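## Task

Take the white radish and the tomato out of the pan and place both completely inside the bag, between its two layers. When finished, every other item, the white ball included, must be in the pan. The loaded part of the bag must rest on the table. No more than one corner of the bag may lie on an arm's base, no part of the bag may be in the pan, and none may stick out beyond the table edge by more than a finger's width.

## Robot and tools

Robot: two arms, left_arm and right_arm, each with six joints and a two-finger gripper. Joint order, used everywhere (rows, result lists): waist, shoulder, elbow, wrist pitch, wrist yaw, wrist roll. Stated ranges in rad: waist -2.618 to 3.054, shoulder 0.000 to 3.142, elbow 0.000 to 3.142, wrist pitch -1.571 to 1.571, wrist yaw -1.571 to 1.571, wrist roll -2.094 to 2.094; each real end may differ by up to 0.059 rad.

Frames: the scene frame has its origin at table-top height midway between the nominal bases, +z up, +x out over the table, left_arm on +y. Calibrated bases: left_arm (-0.019, +0.343, +0.033) m, quat_wxyz (+1.000, 0, 0, -0.008); right_arm (-0.046, -0.254, +0.023) m, quat_wxyz (+1.000, 0, 0, +0.016). Each arm's end_effector_position (m) and end_effector_quat_wxyz are in that arm's own base frame; fixed cameras and the table use the scene frame. Printed hand positions can be a few cm off, more at full reach. The gripper's fingers point along its +z and open and close along its y; the reported point sits between the pads, about 1 cm behind the tips.

The row: every motion argument is one row of 14 numbers in [-1, 1] covering both arms: left_arm's six joint numbers then its opening, then right_arm's six then its opening. The joint numbers are offsets, not poses, scaled so 1.0 = 2.224 rad for waist, shoulder, elbow and 8.485 rad for the three wrist joints. They count from the Joint targets shown at the start of the action (or move), not from the previous row; resending the same offset moves further. The opening is absolute: +1 fully open, -1 closed; values in between send the fingers to where grip_measured reads that number. Sending 0 for an arm's joints re-commands its present targets; to leave a gripper alone, resend its current command (0 is a real command).

execute_actions: actions is a list of actions; each action is up to 15 rows, one per 1/30 s step, and a short action repeats its last row to fill 15 steps. An action is refused for both arms if any joint would go more than 0.059 rad beyond its range; a malformed first action or one failing that check voids the call. cameras: list of names, ["all"] or []; default shows all only for an empty actions list. An empty list also reports the scene number and task.

move: target is one 14-number row or a list of up to 15 rows, all offsets from the same starting Joint targets. Joints move together along paths of at least 0.5 s; over 10 s they stop short. speed (rad/s, 0.01 to 12.57, default 0.5) caps the fastest joint; one value or one per target. blend (rad) rounds corners of a list; 0 stops at each. opening_speed (per second on the -1..+1 scale, at least 0.2) ramps the fingers; use it when closing on fragile or soft things. grip_force: newtons per pad, 10 to 50, one value or one per arm; it persists, and low force closes slowly. blocking=false returns after about 0.5 s while motion continues. Result adds a move: line, e.g. done, off_target (rested more than 0.035 rad from target), moving, held, fault, and limits=held if steps were withheld. Paths do not avoid obstacles or the other arm.

wait: seconds 0 to 10; arms hold their last command; returns early if a running move ends. stop: brakes the running move (takes distance, more at speed). zoom_image: camera (cam_head_left, cam_head_right, cam_high, cam_low, cam_left_wrist, cam_right_wrist) and region [x0, y0, x1, y1] pixels from top-left, at most 504 by 504, on that camera's newest image. All images are 896x504. finished_scene: scene = the current scene's number; irreversible.

Results: Joint positions (rad, then finger gap in m, 0.094 fully open), Joint velocities ("within noise" when still), Joint targets (the base for your next offsets), Tool commands, grip_measured (same scale as opening; reads up to 2.5 mm wide when empty, a bit narrower than a held hard part), joint torques (may wrap at ±28 N m on joints 1 to 3). "joint sent to its limit" means a joint was clipped at its end. "joint command not followed" means the clearance check altered targets. Each control step keeps targets within 0.339 rad (big joints) or 2.2 rad (wrist) of the measured angle, and targets implying a hand jump over 200 mm are scaled back, so big motions need several actions. If an arm is pressing on something or was dragged, command targets back past its positions. MOTOR HOT appears at 75 °C; at 90 °C the arm folds and idles; at 100 °C it collapses. Holding loads, reaching far or pushing unreachable poses heats motors.

Avoid: dropping or releasing moving items, anything leaving the table, hitting fixed or heavy things hard, arm-to-arm contact (including one gripper closing on the other's fingers), fast moves into contact, and arm stops. A loose object may occasionally get nudged by itself; check with cameras before finishing. Smooth, low-effort, quick motion is preferred.

Each tool is called as a command line: name --argument value for each argument, lists and objects as JSON in quotes; but a table of rows of numbers goes row by row, as --pt "numbers of a row", without its own name.

## Session

execute_actions --actions '[]'

Scene clock: 0.00 s.
left_arm: end_effector_position=(+0.3974, +0.0047, +0.0922) grip_measured=+1.000 end_effector_quat_wxyz=(+0.578, -0.041, +0.815, -0.009) | right_arm: end_effector_position=(+0.3882, -0.0036, +0.0938) grip_measured=+1.000 end_effector_quat_wxyz=(+0.584, +0.004, +0.812, -0.010)
Joint positions: left_arm=[-0.004 1.548 0.371 0.839 -0.036 -0.079 0.094] | right_arm=[0 1.515 0.33 0.862 0.022 -0.005 0.094]
Joint velocities: within noise
Joint torques (N m): no reading
Heat: left arm: 25 °C; right arm: 28 °C.
Joint targets: left_arm=[-0.004 1.545 0.375 0.833 -0.036 -0.079] | right_arm=[0.000 1.507 0.340 0.875 0.022 -0.005]
Tool commands: left_gripper/opening=+1.0 right_gripper/opening=+1.0

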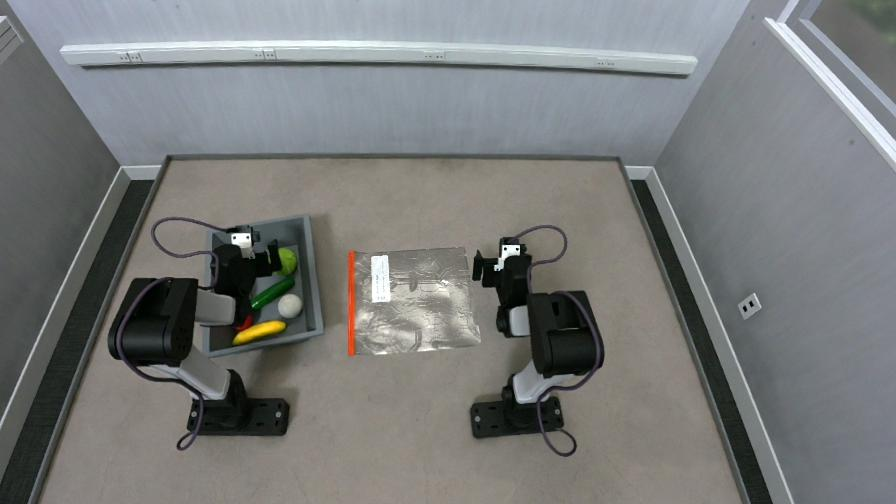

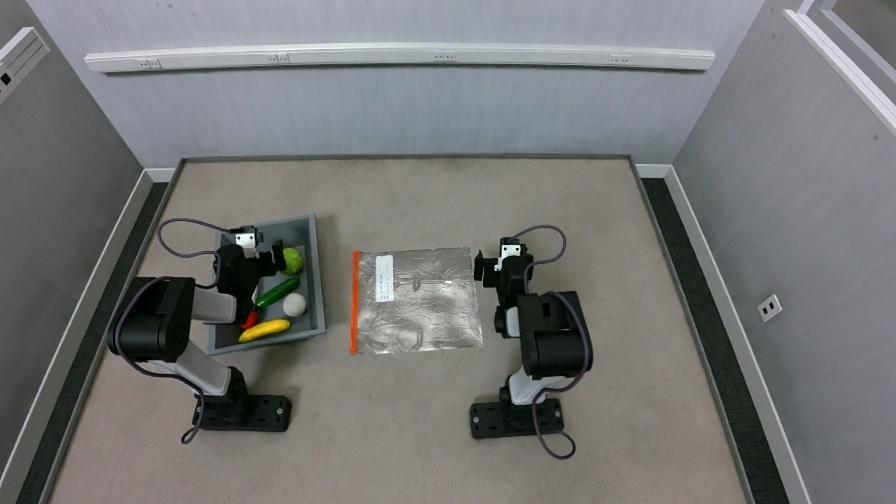

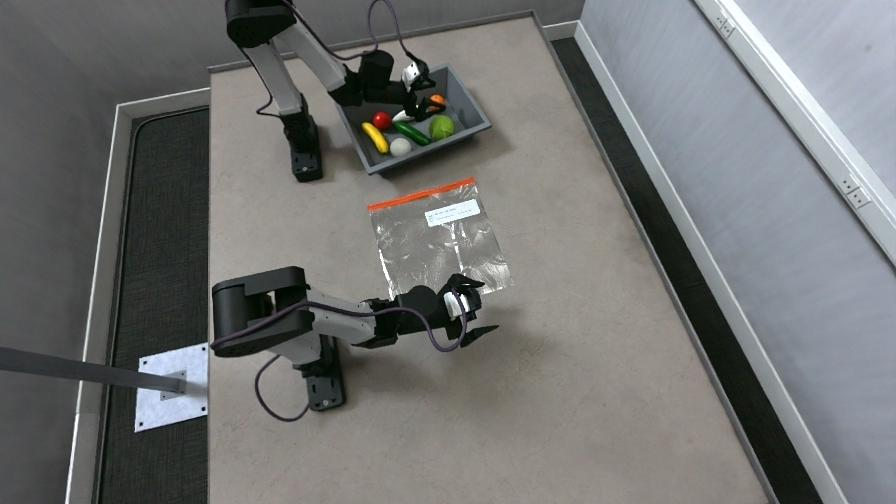

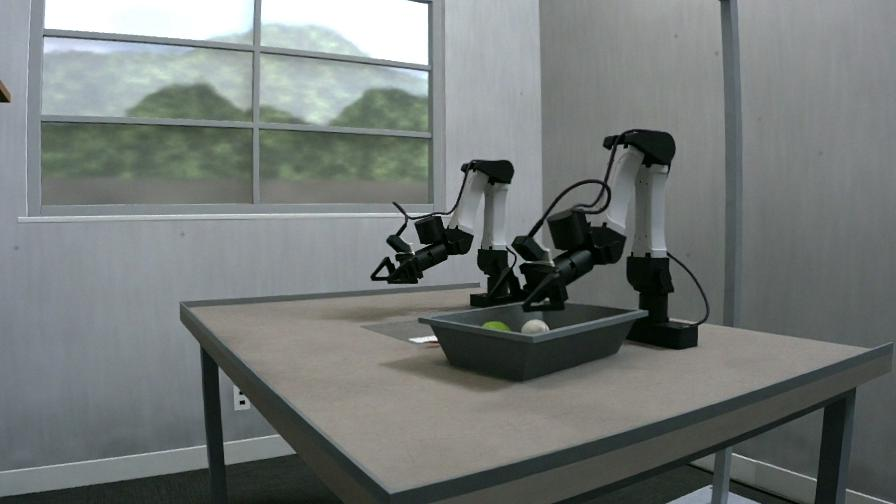

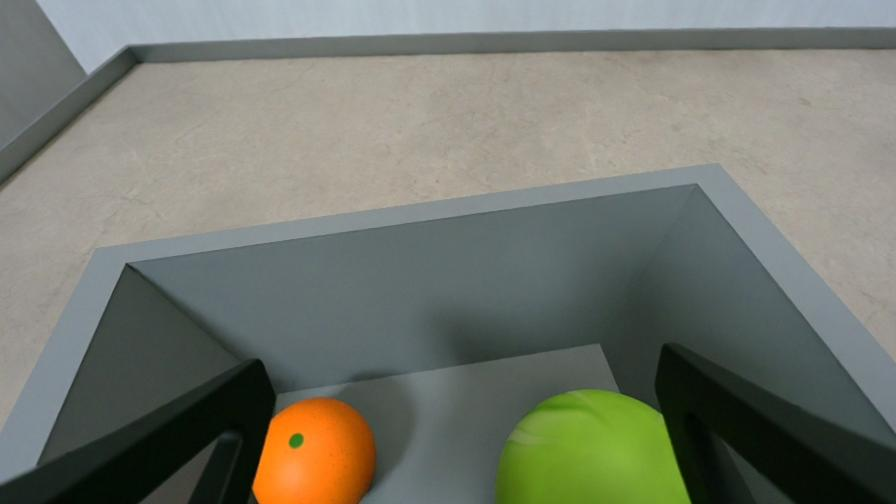

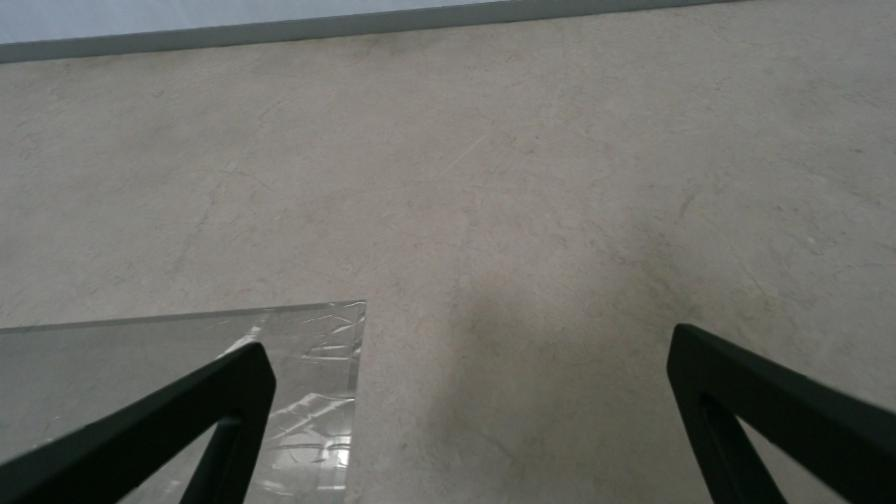

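zoom_image --camera "cam_head_left" --region '[330, 235, 490, 365]'

zoom_image --camera "cam_low" --region '[340, 290, 540, 390]'

zoom_image --camera "cam_high" --region '[320, 50, 540, 310]'

Scaled by 3.150 from the camera's 896x504 image, which has a finer 1280x720 frame.

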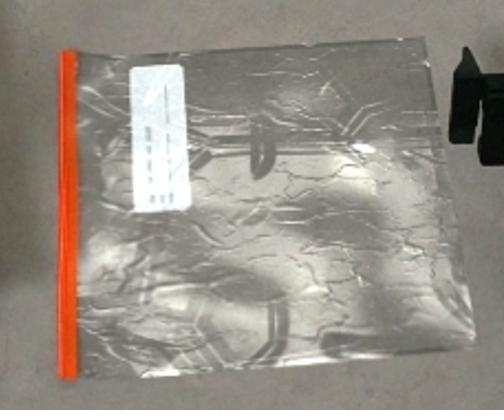

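Scaled by 2.520 from the camera's 896x504 image, which has a finer 1280x720 frame.

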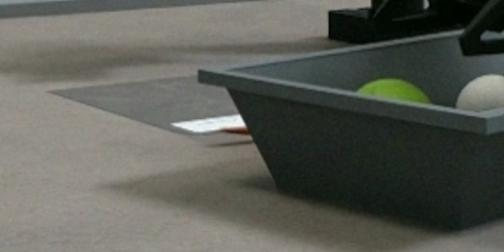

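Scaled by 1.938 from the camera's 896x504 image, which has a finer 1280x720 frame.

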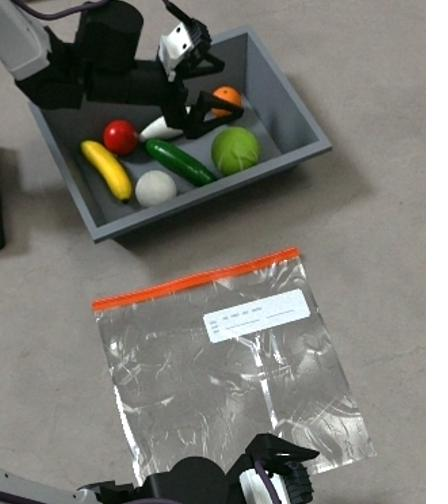

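move --pt "0 -0.29 -0.011 -0.0805 0.0042 0.0093 1 0 -0.363 0 -0.103 0 0 1" --pt "-0.358 -0.59 -0.025 -0.1672 0.0042 0.0093 1 0 -0.363 0 -0.103 0 0 1" --speed 1.2 --blend 0.15 --cameras '["cam_head_left","cam_high","cam_left_wrist","cam_low","cam_right_wrist"]'

Scene clock: 4.53 s.
left_arm: end_effector_position=(+0.1571, -0.1574, +0.1447) grip_measured=+1.000 end_effector_quat_wxyz=(+0.480, +0.323, +0.791, -0.200) | right_arm: end_effector_position=(+0.2993, -0.0037, +0.1588) grip_measured=+1.000 end_effector_quat_wxyz=(+0.561, +0.004, +0.828, -0.010)
Joint positions: left_arm=[-0.794 0.24 0.332 -0.569 -0.009 -0.012 0.094] | right_arm=[0 0.706 0.33 -0.004 0.022 -0.005 0.094]
Joint torques (N m): left_arm=[-0.29 1.1 7.06 2.14 0.09 0.06] | right_arm=[0.03 -1.28 8.44 1.89 -0.03 0.04]
Heat: left arm: 27 °C; right arm: 28 °C.
Joint targets: left_arm=[-0.800 0.232 0.320 -0.586 -0.001 0.000] | right_arm=[0.000 0.699 0.340 0.001 0.022 -0.005]
move: done
Images, in order (width x height): cam_head_left 896x504, cam_high 896x504, cam_low 896x504, cam_left_wrist 896x504, cam_right_wrist 896x504.

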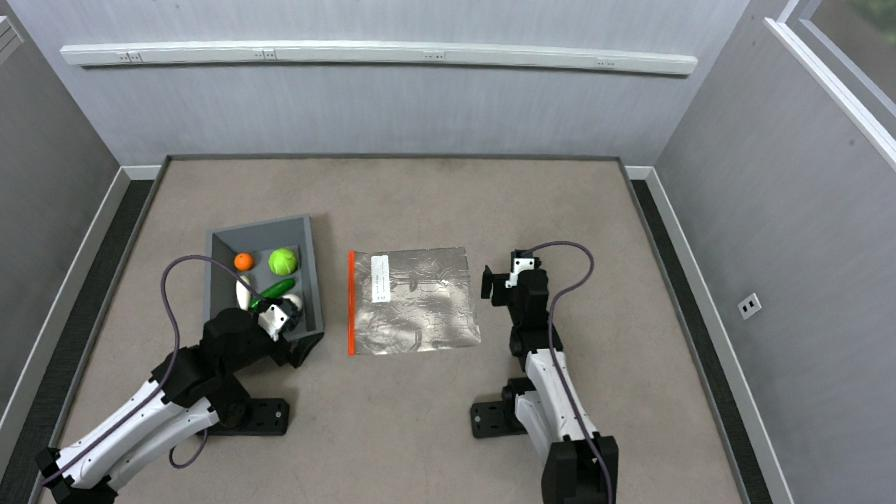

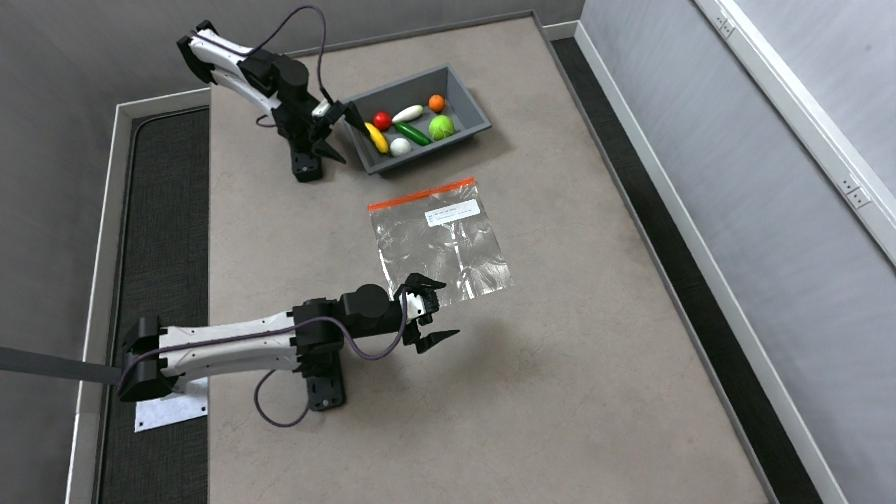

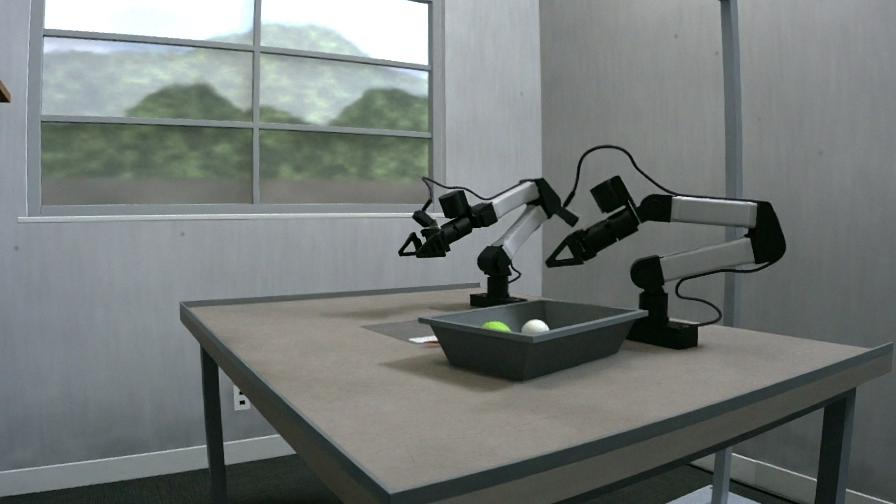

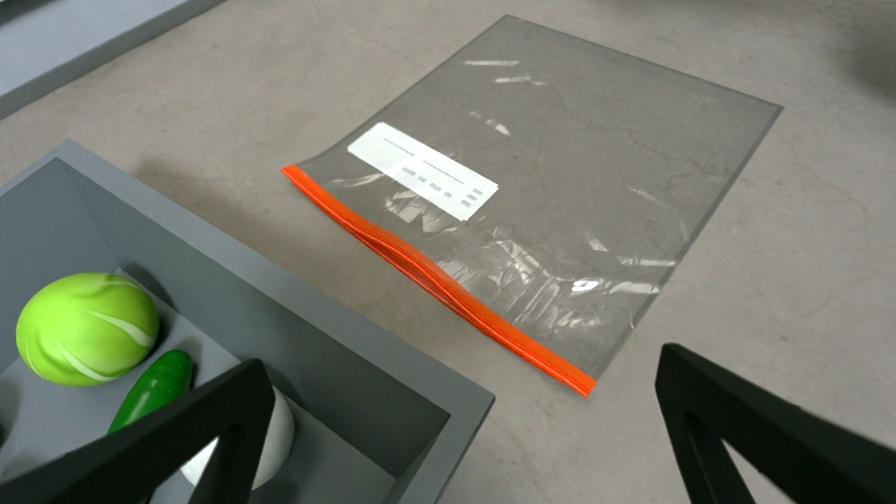

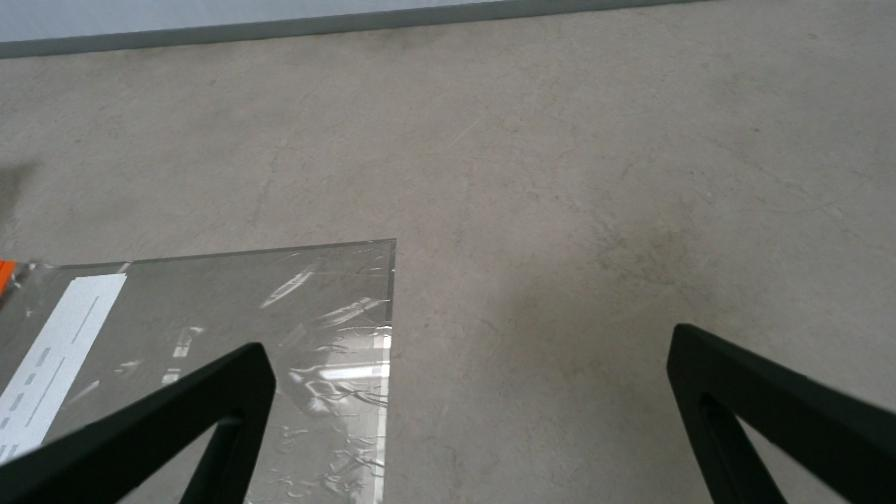

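zoom_image --camera "cam_left_wrist" --region '[270, 150, 620, 410]'

zoom_image --camera "cam_low" --region '[350, 315, 450, 365]'

zoom_image --camera "cam_high" --region '[330, 60, 500, 220]'

Scaled by 1.440 from the camera's 896x504 image, which has a finer 1280x720 frame.

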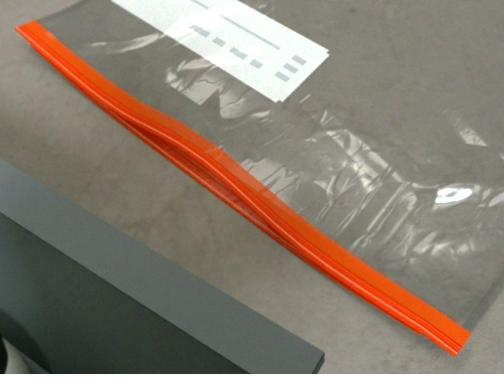

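Scaled by 5.040 from the camera's 896x504 image, which has a finer 1280x720 frame.

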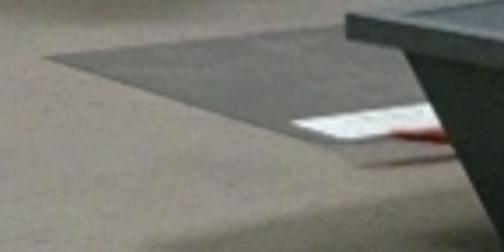

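Scaled by 2.965 from the camera's 896x504 image, which has a finer 1280x720 frame.

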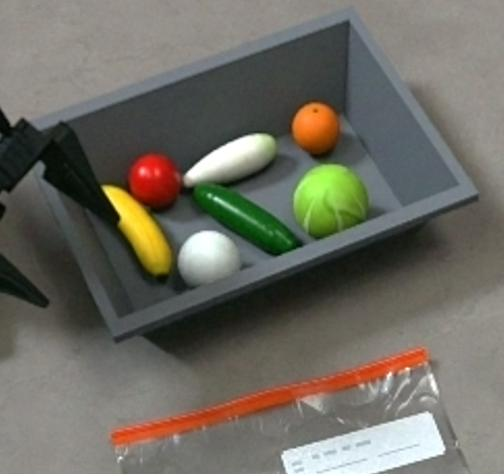

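move --target '[0,0,0,0,0,0,1,0.398,0.5895,0.5697,-0.094,-0.0026,-0.076,-0.1]' --speed 1.2 --cameras '["cam_head_left","cam_high","cam_left_wrist","cam_right_wrist"]'

Scene clock: 8.57 s.
left_arm: end_effector_position=(+0.1571, -0.1574, +0.1446) grip_measured=+1.000 end_effector_quat_wxyz=(+0.480, +0.323, +0.791, -0.200) | right_arm: end_effector_position=(+0.2922, +0.3605, +0.0744) grip_measured=-0.099 end_effector_quat_wxyz=(-0.174, +0.683, -0.709, -0.020)
Joint positions: left_arm=[-0.794 0.24 0.332 -0.569 -0.009 -0.012 0.094] | right_arm=[0.891 2.003 1.578 -0.794 0.004 -0.642 0.042]
Joint torques (N m): left_arm=[-0.31 1.03 7.08 2.14 0.08 0.06] | right_arm=[-0.5 -9.46 9.29 0.89 -0.09 -0.04]
Heat: left arm: 28 °C; right arm: 28 °C.
Joint targets: left_arm=[-0.800 0.232 0.320 -0.586 -0.001 0.000] | right_arm=[0.886 2.010 1.607 -0.796 0.000 -0.650]
move: done
Images, in order (width x height): cam_head_left 896x504, cam_high 896x504, cam_left_wrist 896x504, cam_right_wrist 896x504.

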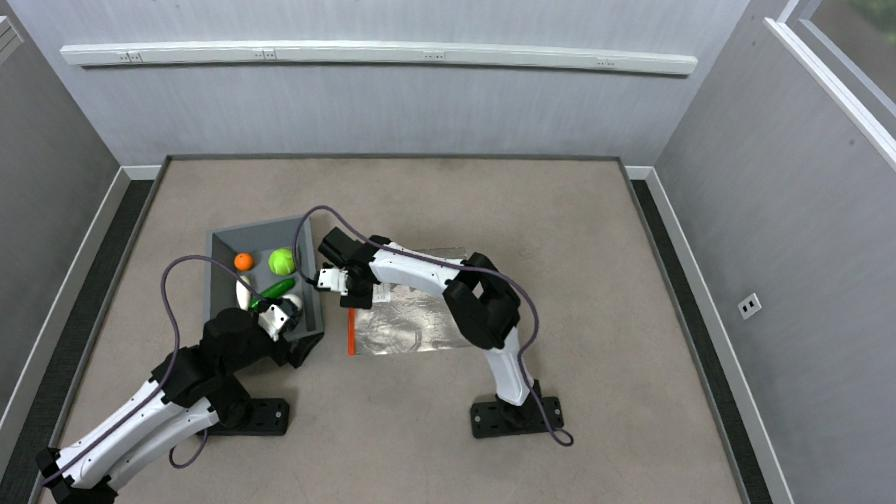

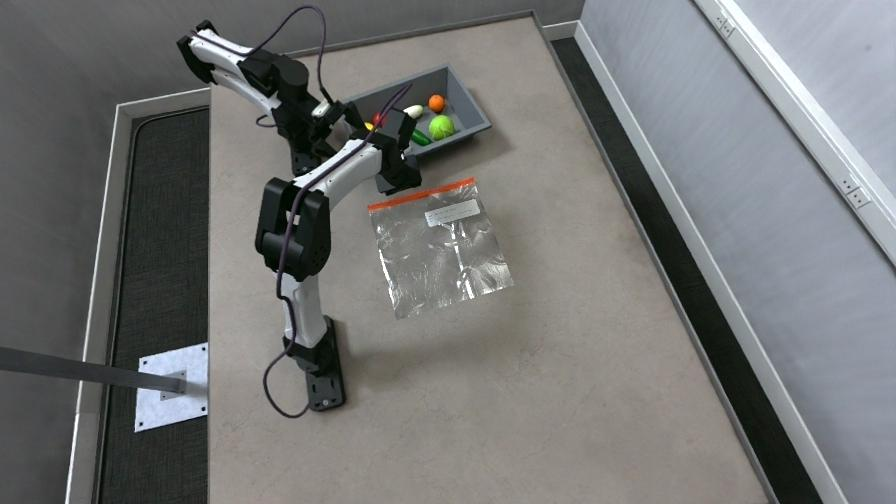

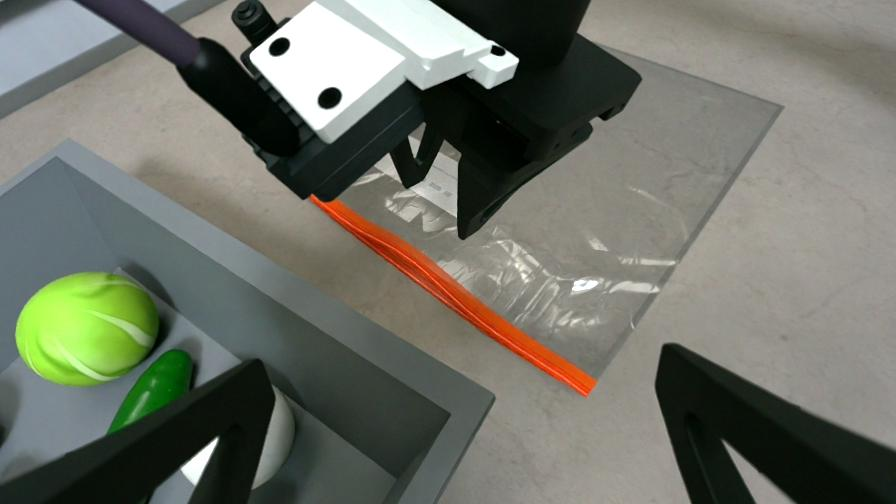

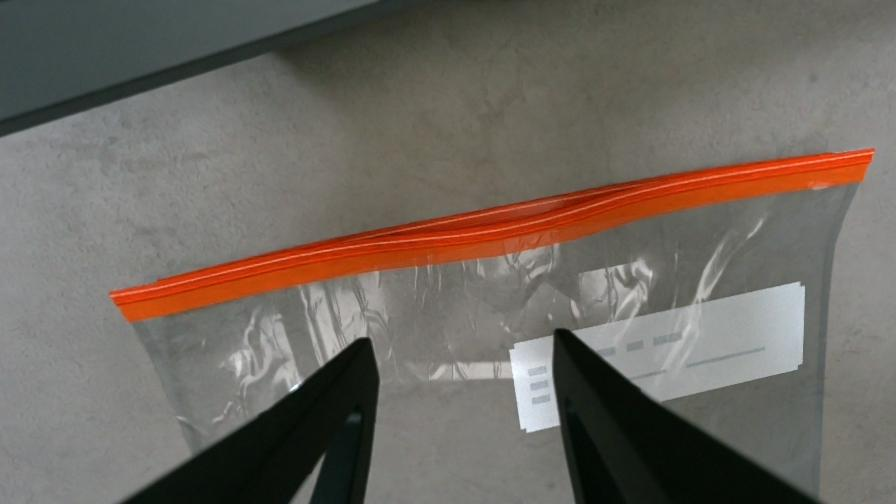

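move --target '[0,0,0,0,0,0,1,-0.0126,0.0827,0.0472,0.0092,0,-0.0074,-0.1]' --cameras '["cam_left_wrist","cam_right_wrist"]'

Scene clock: 11.97 s.
left_arm: end_effector_position=(+0.1571, -0.1574, +0.1446) grip_measured=+1.000 end_effector_quat_wxyz=(+0.480, +0.323, +0.791, -0.200) | right_arm: end_effector_position=(+0.3248, +0.3773, +0.0299) grip_measured=-0.099 end_effector_quat_wxyz=(-0.167, +0.695, -0.699, -0.011)
Joint positions: left_arm=[-0.794 0.24 0.332 -0.569 -0.009 -0.012 0.094] | right_arm=[0.861 2.186 1.684 -0.733 0.004 -0.705 0.042]
Joint torques (N m): left_arm=[-0.29 1.02 7.08 2.14 0.08 0.06] | right_arm=[-0.31 -10.65 9.07 1.03 -0.09 0.05]
Heat: left arm: 28 °C; right arm: 29 °C.
Joint targets: left_arm=[-0.800 0.232 0.320 -0.586 -0.001 0.000] | right_arm=[0.858 2.194 1.712 -0.718 0.000 -0.712]
move: done
Images, in order (width x height): cam_left_wrist 896x504, cam_right_wrist 896x504.

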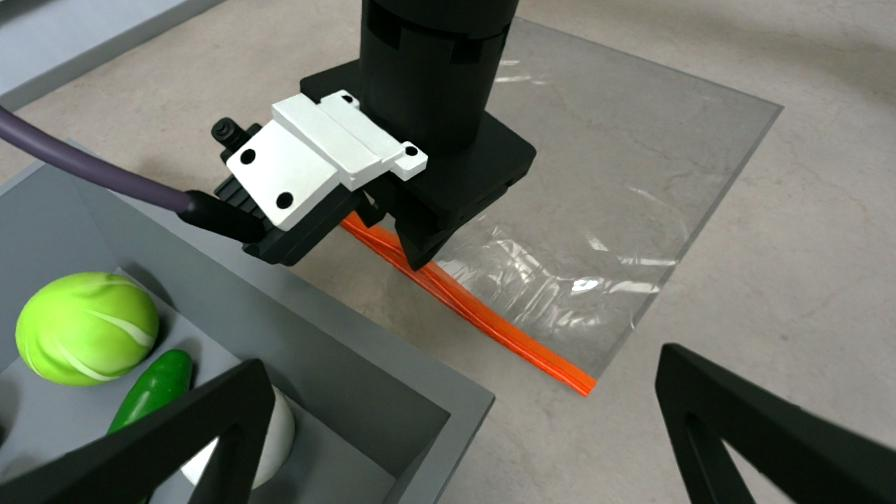

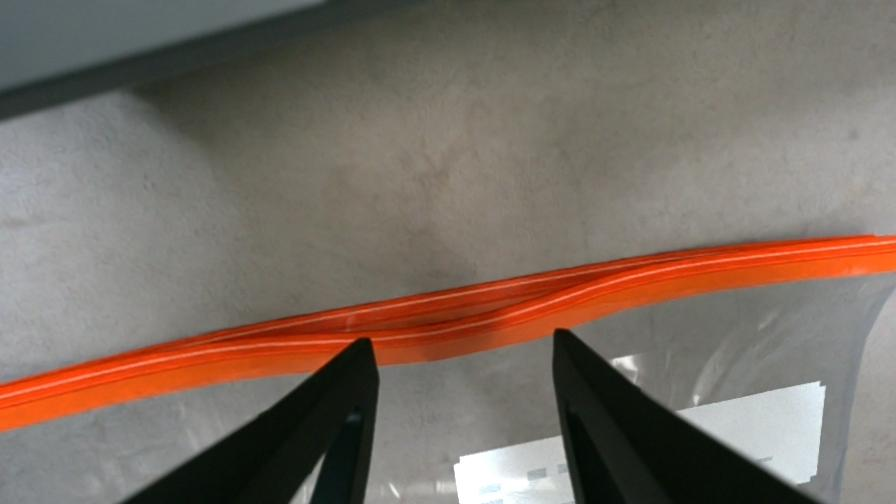

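move --target '[0,0,0,0,0,0,1,-0.0067,-0.0027,-0.045,0.0111,0,-0.0015,-0.1]' --speed 0.3 --cameras '["cam_left_wrist","cam_right_wrist"]'

zoom_image --camera "cam_left_wrist" --region '[280, 130, 560, 330]'

Scene clock: 13.50 s.
left_arm: end_effector_position=(+0.1571, -0.1574, +0.1446) grip_measured=+1.000 end_effector_quat_wxyz=(+0.480, +0.323, +0.791, -0.200) | right_arm: end_effector_position=(+0.3303, +0.3732, +0.0152) grip_measured=-0.099 end_effector_quat_wxyz=(-0.179, +0.694, -0.698, -0.010)
Joint positions: left_arm=[-0.794 0.24 0.332 -0.569 -0.009 -0.012 0.094] | right_arm=[0.848 2.186 1.615 -0.64 0.004 -0.718 0.042]
Joint torques (N m): left_arm=[-0.31 1.07 7.09 2.15 0.09 0.06] | right_arm=[-0.46 -11.08 6.11 1.06 -0.1 -0.01]
Heat: left arm: 28 °C; right arm: 30 °C.
Joint targets: left_arm=[-0.800 0.232 0.320 -0.586 -0.001 0.000] | right_arm=[0.843 2.188 1.613 -0.624 0.000 -0.725]
move: done
Images, in order (width x height): cam_left_wrist 896x504, cam_right_wrist 896x504.

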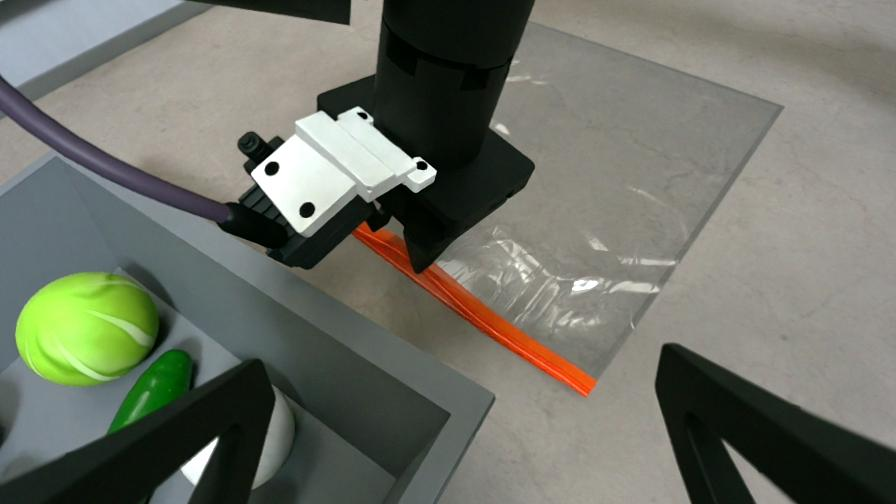

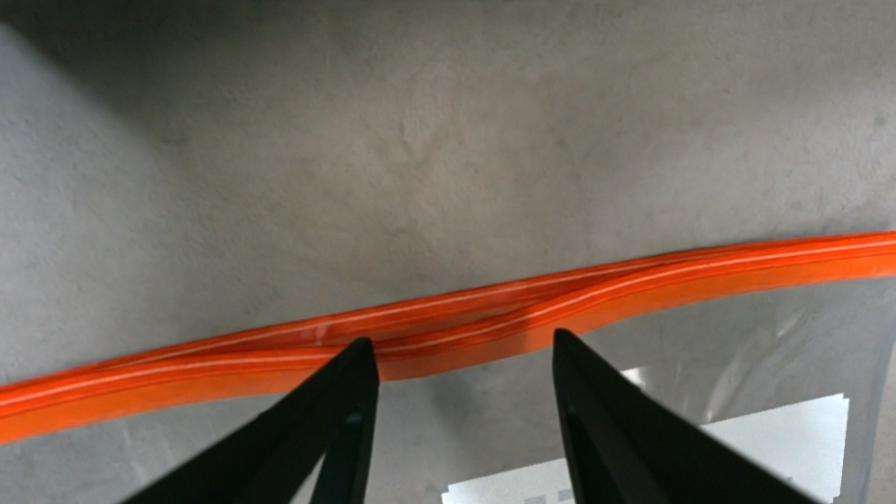

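Scaled by 1.800 from the camera's 896x504 image, which has a finer 1280x720 frame.

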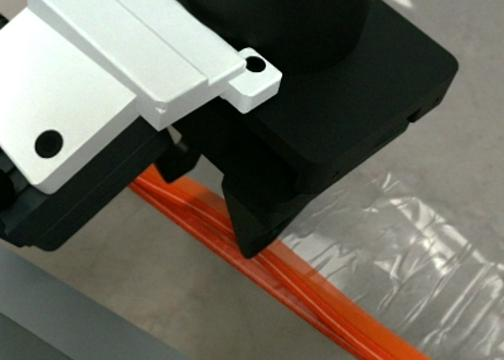

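move --target '[0,0,0,0,0,0,1,-0.0031,0.0075,-0.0266,0.0088,0,-0.0007,-0.1]' --speed 0.2 --cameras '["cam_left_wrist","cam_right_wrist"]'

zoom_image --camera "cam_left_wrist" --region '[280, 130, 560, 330]'

Scene clock: 15.20 s.
left_arm: end_effector_position=(+0.1571, -0.1574, +0.1446) grip_measured=+1.000 end_effector_quat_wxyz=(+0.480, +0.323, +0.791, -0.200) | right_arm: end_effector_position=(+0.3309, +0.3707, +0.0030) grip_measured=-0.099 end_effector_quat_wxyz=(-0.187, +0.693, -0.696, -0.009)
Joint positions: left_arm=[-0.794 0.24 0.332 -0.569 -0.009 -0.012 0.094] | right_arm=[0.844 2.186 1.557 -0.566 0.004 -0.724 0.042]
Joint torques (N m): left_arm=[-0.31 1.05 7.06 2.14 0.09 0.05] | right_arm=[-0.69 -9.55 5.93 1.09 -0.1 -0.02]
Heat: left arm: 28 °C; right arm: 31 °C.
Joint targets: left_arm=[-0.800 0.232 0.320 -0.586 -0.001 0.000] | right_arm=[0.836 2.205 1.553 -0.549 0.000 -0.731]
move: done
Images, in order (width x height): cam_left_wrist 896x504, cam_right_wrist 896x504.

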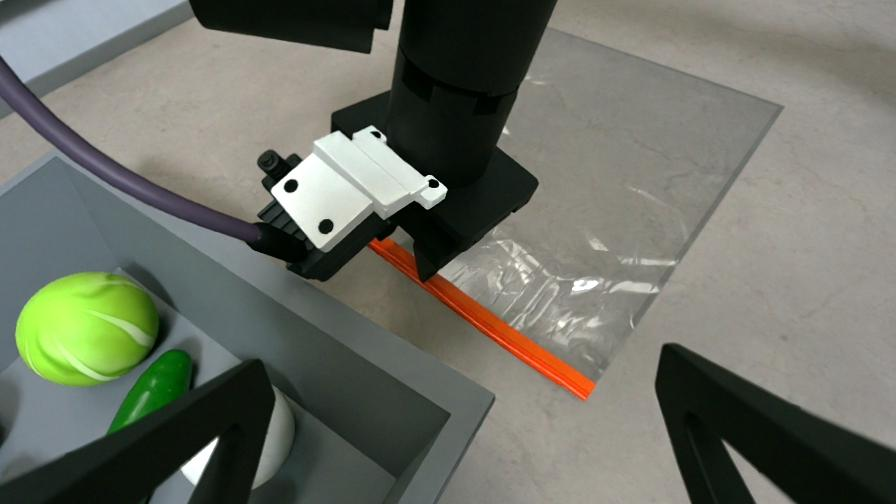

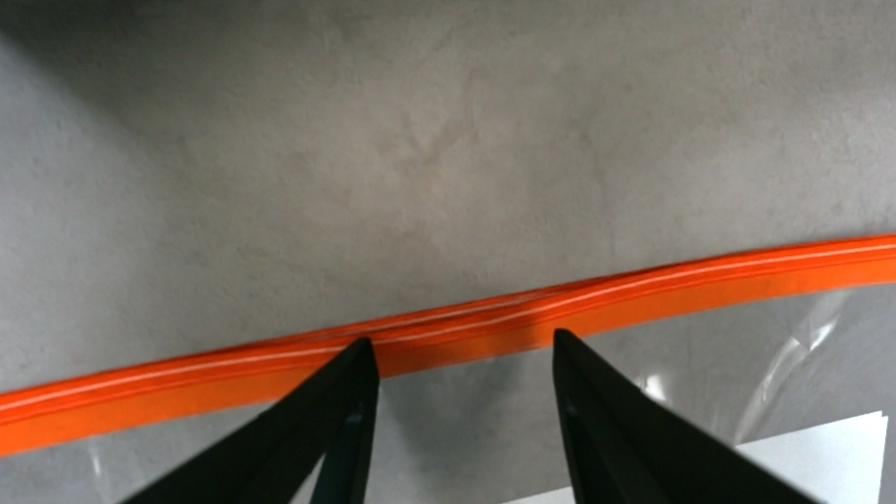

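Scaled by 1.800 from the camera's 896x504 image, which has a finer 1280x720 frame.

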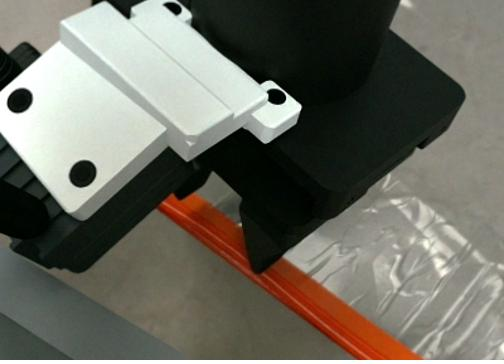

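move --target '[0,0,0,0,0,0,1,0,0,0,0,0,0,-1]' --opening_speed 0.8 --cameras '["cam_left_wrist","cam_right_wrist"]'

zoom_image --camera "cam_left_wrist" --region '[280, 130, 560, 330]'

Scene clock: 16.73 s.
left_arm: end_effector_position=(+0.1571, -0.1574, +0.1446) grip_measured=+1.000 end_effector_quat_wxyz=(+0.480, +0.323, +0.791, -0.200) | right_arm: end_effector_position=(+0.3310, +0.3708, +0.0030) grip_measured=-0.991 end_effector_quat_wxyz=(-0.187, +0.693, -0.696, -0.009)
Joint positions: left_arm=[-0.794 0.24 0.332 -0.569 -0.009 -0.012 0.094] | right_arm=[0.844 2.186 1.557 -0.565 0.004 -0.725 0]
Joint torques (N m): left_arm=[-0.29 1.06 7.04 2.16 0.09 0.05] | right_arm=[-0.68 -9.54 5.91 1.09 -0.1 0]
Heat: left arm: 29 °C; right arm: 31 °C.
Joint targets: left_arm=[-0.800 0.232 0.320 -0.586 -0.001 0.000] | right_arm=[0.836 2.205 1.553 -0.549 0.000 -0.731]
move: done
Images, in order (width x height): cam_left_wrist 896x504, cam_right_wrist 896x504.

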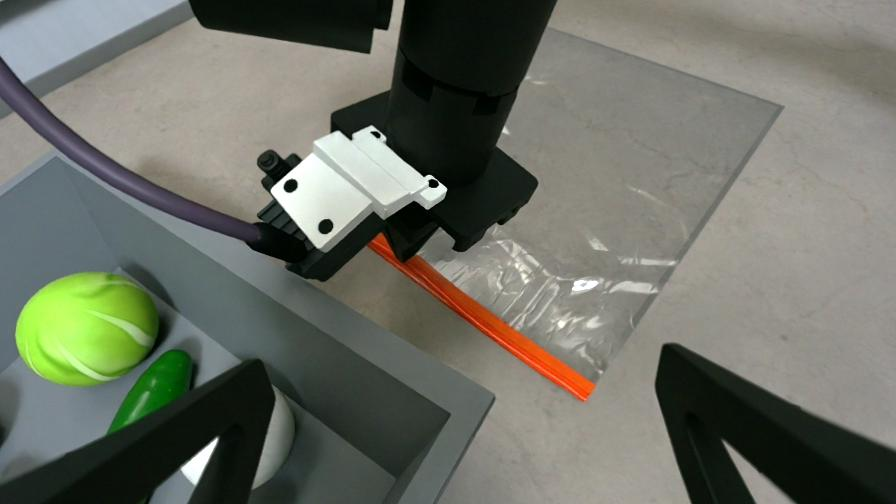

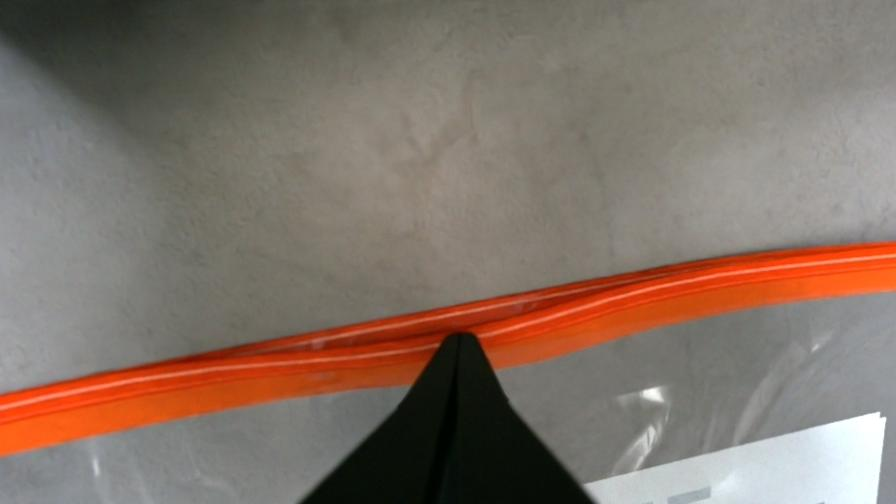

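Scaled by 1.800 from the camera's 896x504 image, which has a finer 1280x720 frame.

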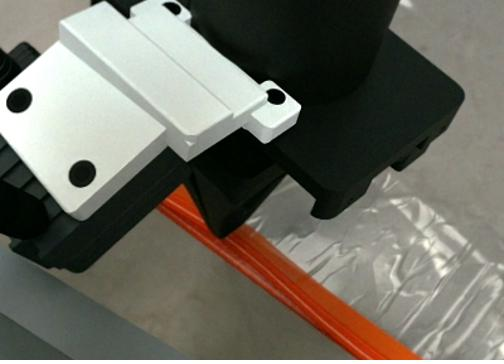

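move --target '[0,0,0,0,0,0,1,0,-0.024,0.0373,-0.0159,0,0,-1]' --speed 0.2 --cameras '["cam_left_wrist","cam_right_wrist"]'

zoom_image --camera "cam_left_wrist" --region '[280, 130, 560, 330]'

Scene clock: 18.37 s.
left_arm: end_effector_position=(+0.1571, -0.1574, +0.1446) grip_measured=+1.000 end_effector_quat_wxyz=(+0.480, +0.323, +0.791, -0.200) | right_arm: end_effector_position=(+0.3240, +0.3630, +0.0098) grip_measured=-0.991 end_effector_quat_wxyz=(-0.155, +0.697, -0.700, -0.007)
Joint positions: left_arm=[-0.794 0.24 0.332 -0.569 -0.009 -0.012 0.094] | right_arm=[0.844 2.186 1.609 -0.682 0.004 -0.725 0]
Joint torques (N m): left_arm=[-0.28 1.03 7.08 2.14 0.09 0.04] | right_arm=[-0.69 -14.23 8.87 0.79 -0.1 -0.01]
Heat: left arm: 29 °C; right arm: 32 °C.
Joint targets: left_arm=[-0.800 0.232 0.320 -0.586 -0.001 0.000] | right_arm=[0.836 2.152 1.636 -0.684 0.000 -0.731]
move: done
Images, in order (width x height): cam_left_wrist 896x504, cam_right_wrist 896x504.

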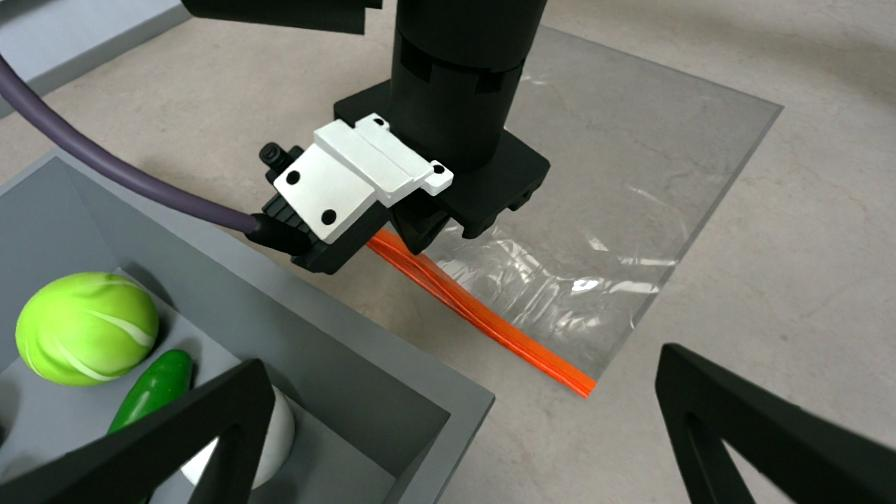

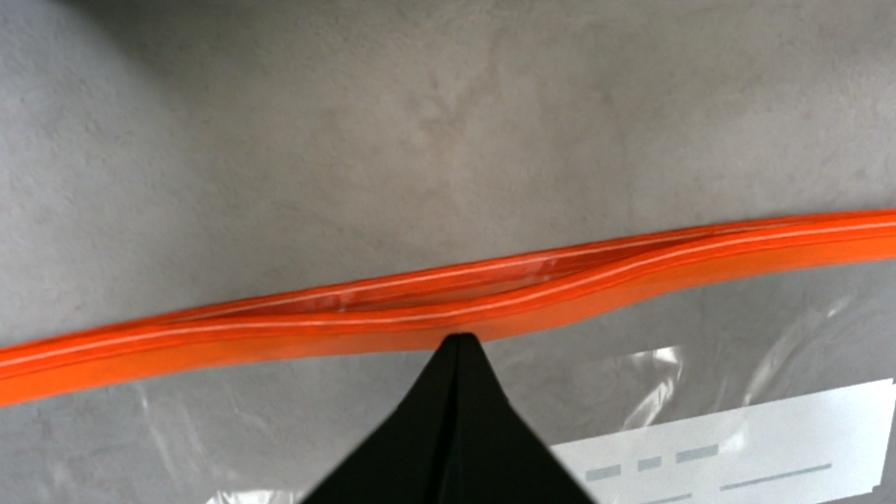

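Scaled by 1.800 from the camera's 896x504 image, which has a finer 1280x720 frame.

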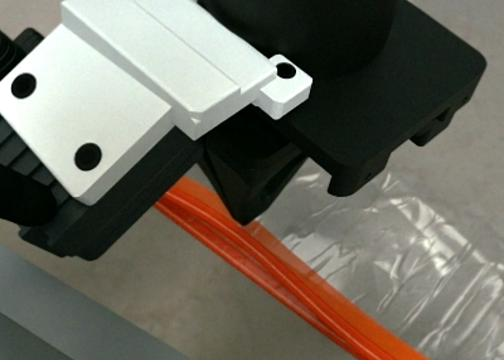

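move --pt "0 0 0 0 0 0 1 0.002 0 0.0153 0.0082 0 0 -0.2" --pt "0 0 0 0 0 0 1 0.002 0.054 0.0153 0.0082 0 0 -0.2" --speed 0.15 --cameras '["cam_left_wrist","cam_right_wrist"]'

zoom_image --camera "cam_left_wrist" --region '[280, 130, 560, 330]'

Scene clock: 21.00 s.
left_arm: end_effector_position=(+0.1571, -0.1574, +0.1446) grip_measured=+1.000 end_effector_quat_wxyz=(+0.480, +0.323, +0.791, -0.200) | right_arm: end_effector_position=(+0.3374, +0.3781, -0.0008) grip_measured=-0.201 end_effector_quat_wxyz=(-0.175, +0.695, -0.697, -0.008)
Joint positions: left_arm=[-0.794 0.24 0.332 -0.569 -0.009 -0.012 0.094] | right_arm=[0.844 2.245 1.649 -0.623 0.004 -0.725 0.038]
Joint torques (N m): left_arm=[-0.28 1.05 7.09 2.14 0.09 0.06] | right_arm=[-0.27 -9.22 8.29 0.98 -0.09 -0.01]
Heat: left arm: 29 °C; right arm: 33 °C.
Joint targets: left_arm=[-0.800 0.232 0.320 -0.586 -0.001 0.000] | right_arm=[0.841 2.271 1.670 -0.615 0.000 -0.731]
move: done
Images, in order (width x height): cam_left_wrist 896x504, cam_right_wrist 896x504.

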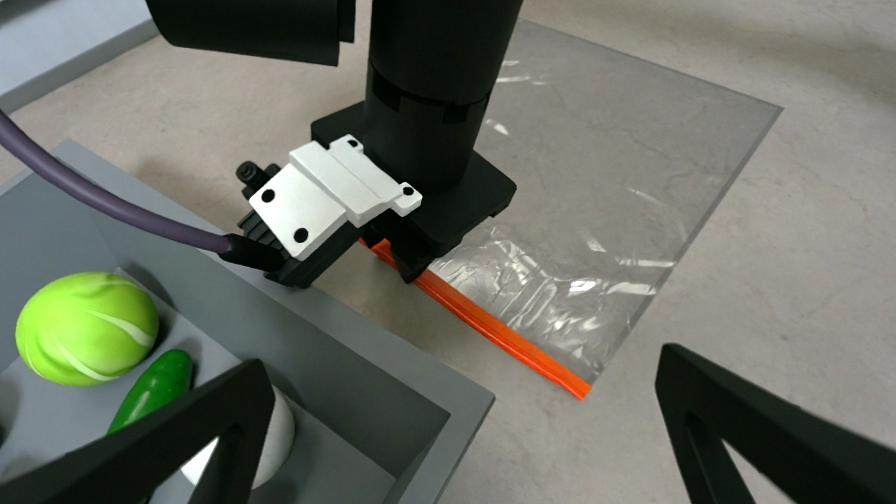

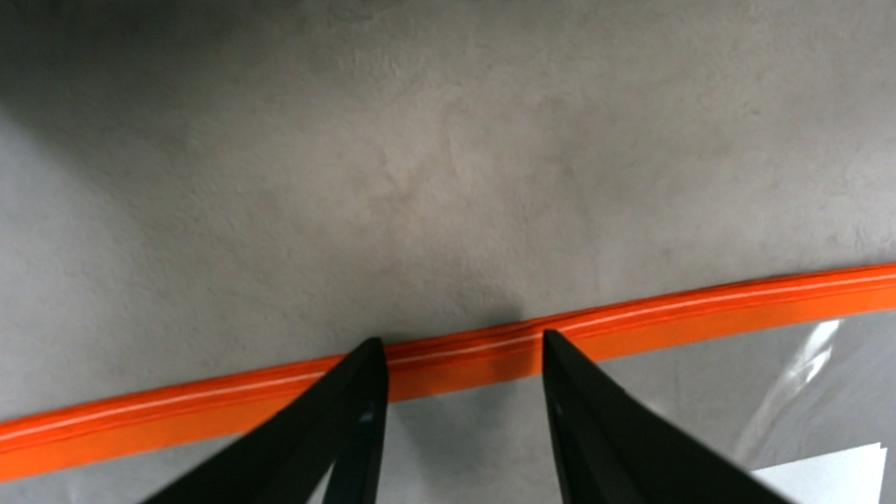

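Scaled by 1.800 from the camera's 896x504 image, which has a finer 1280x720 frame.

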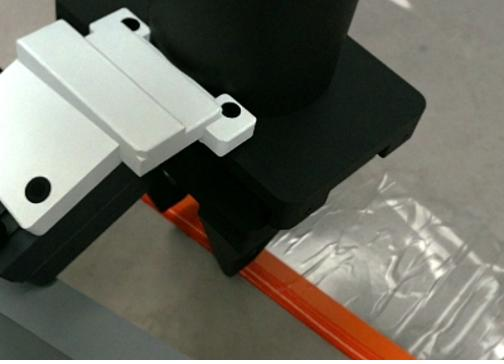

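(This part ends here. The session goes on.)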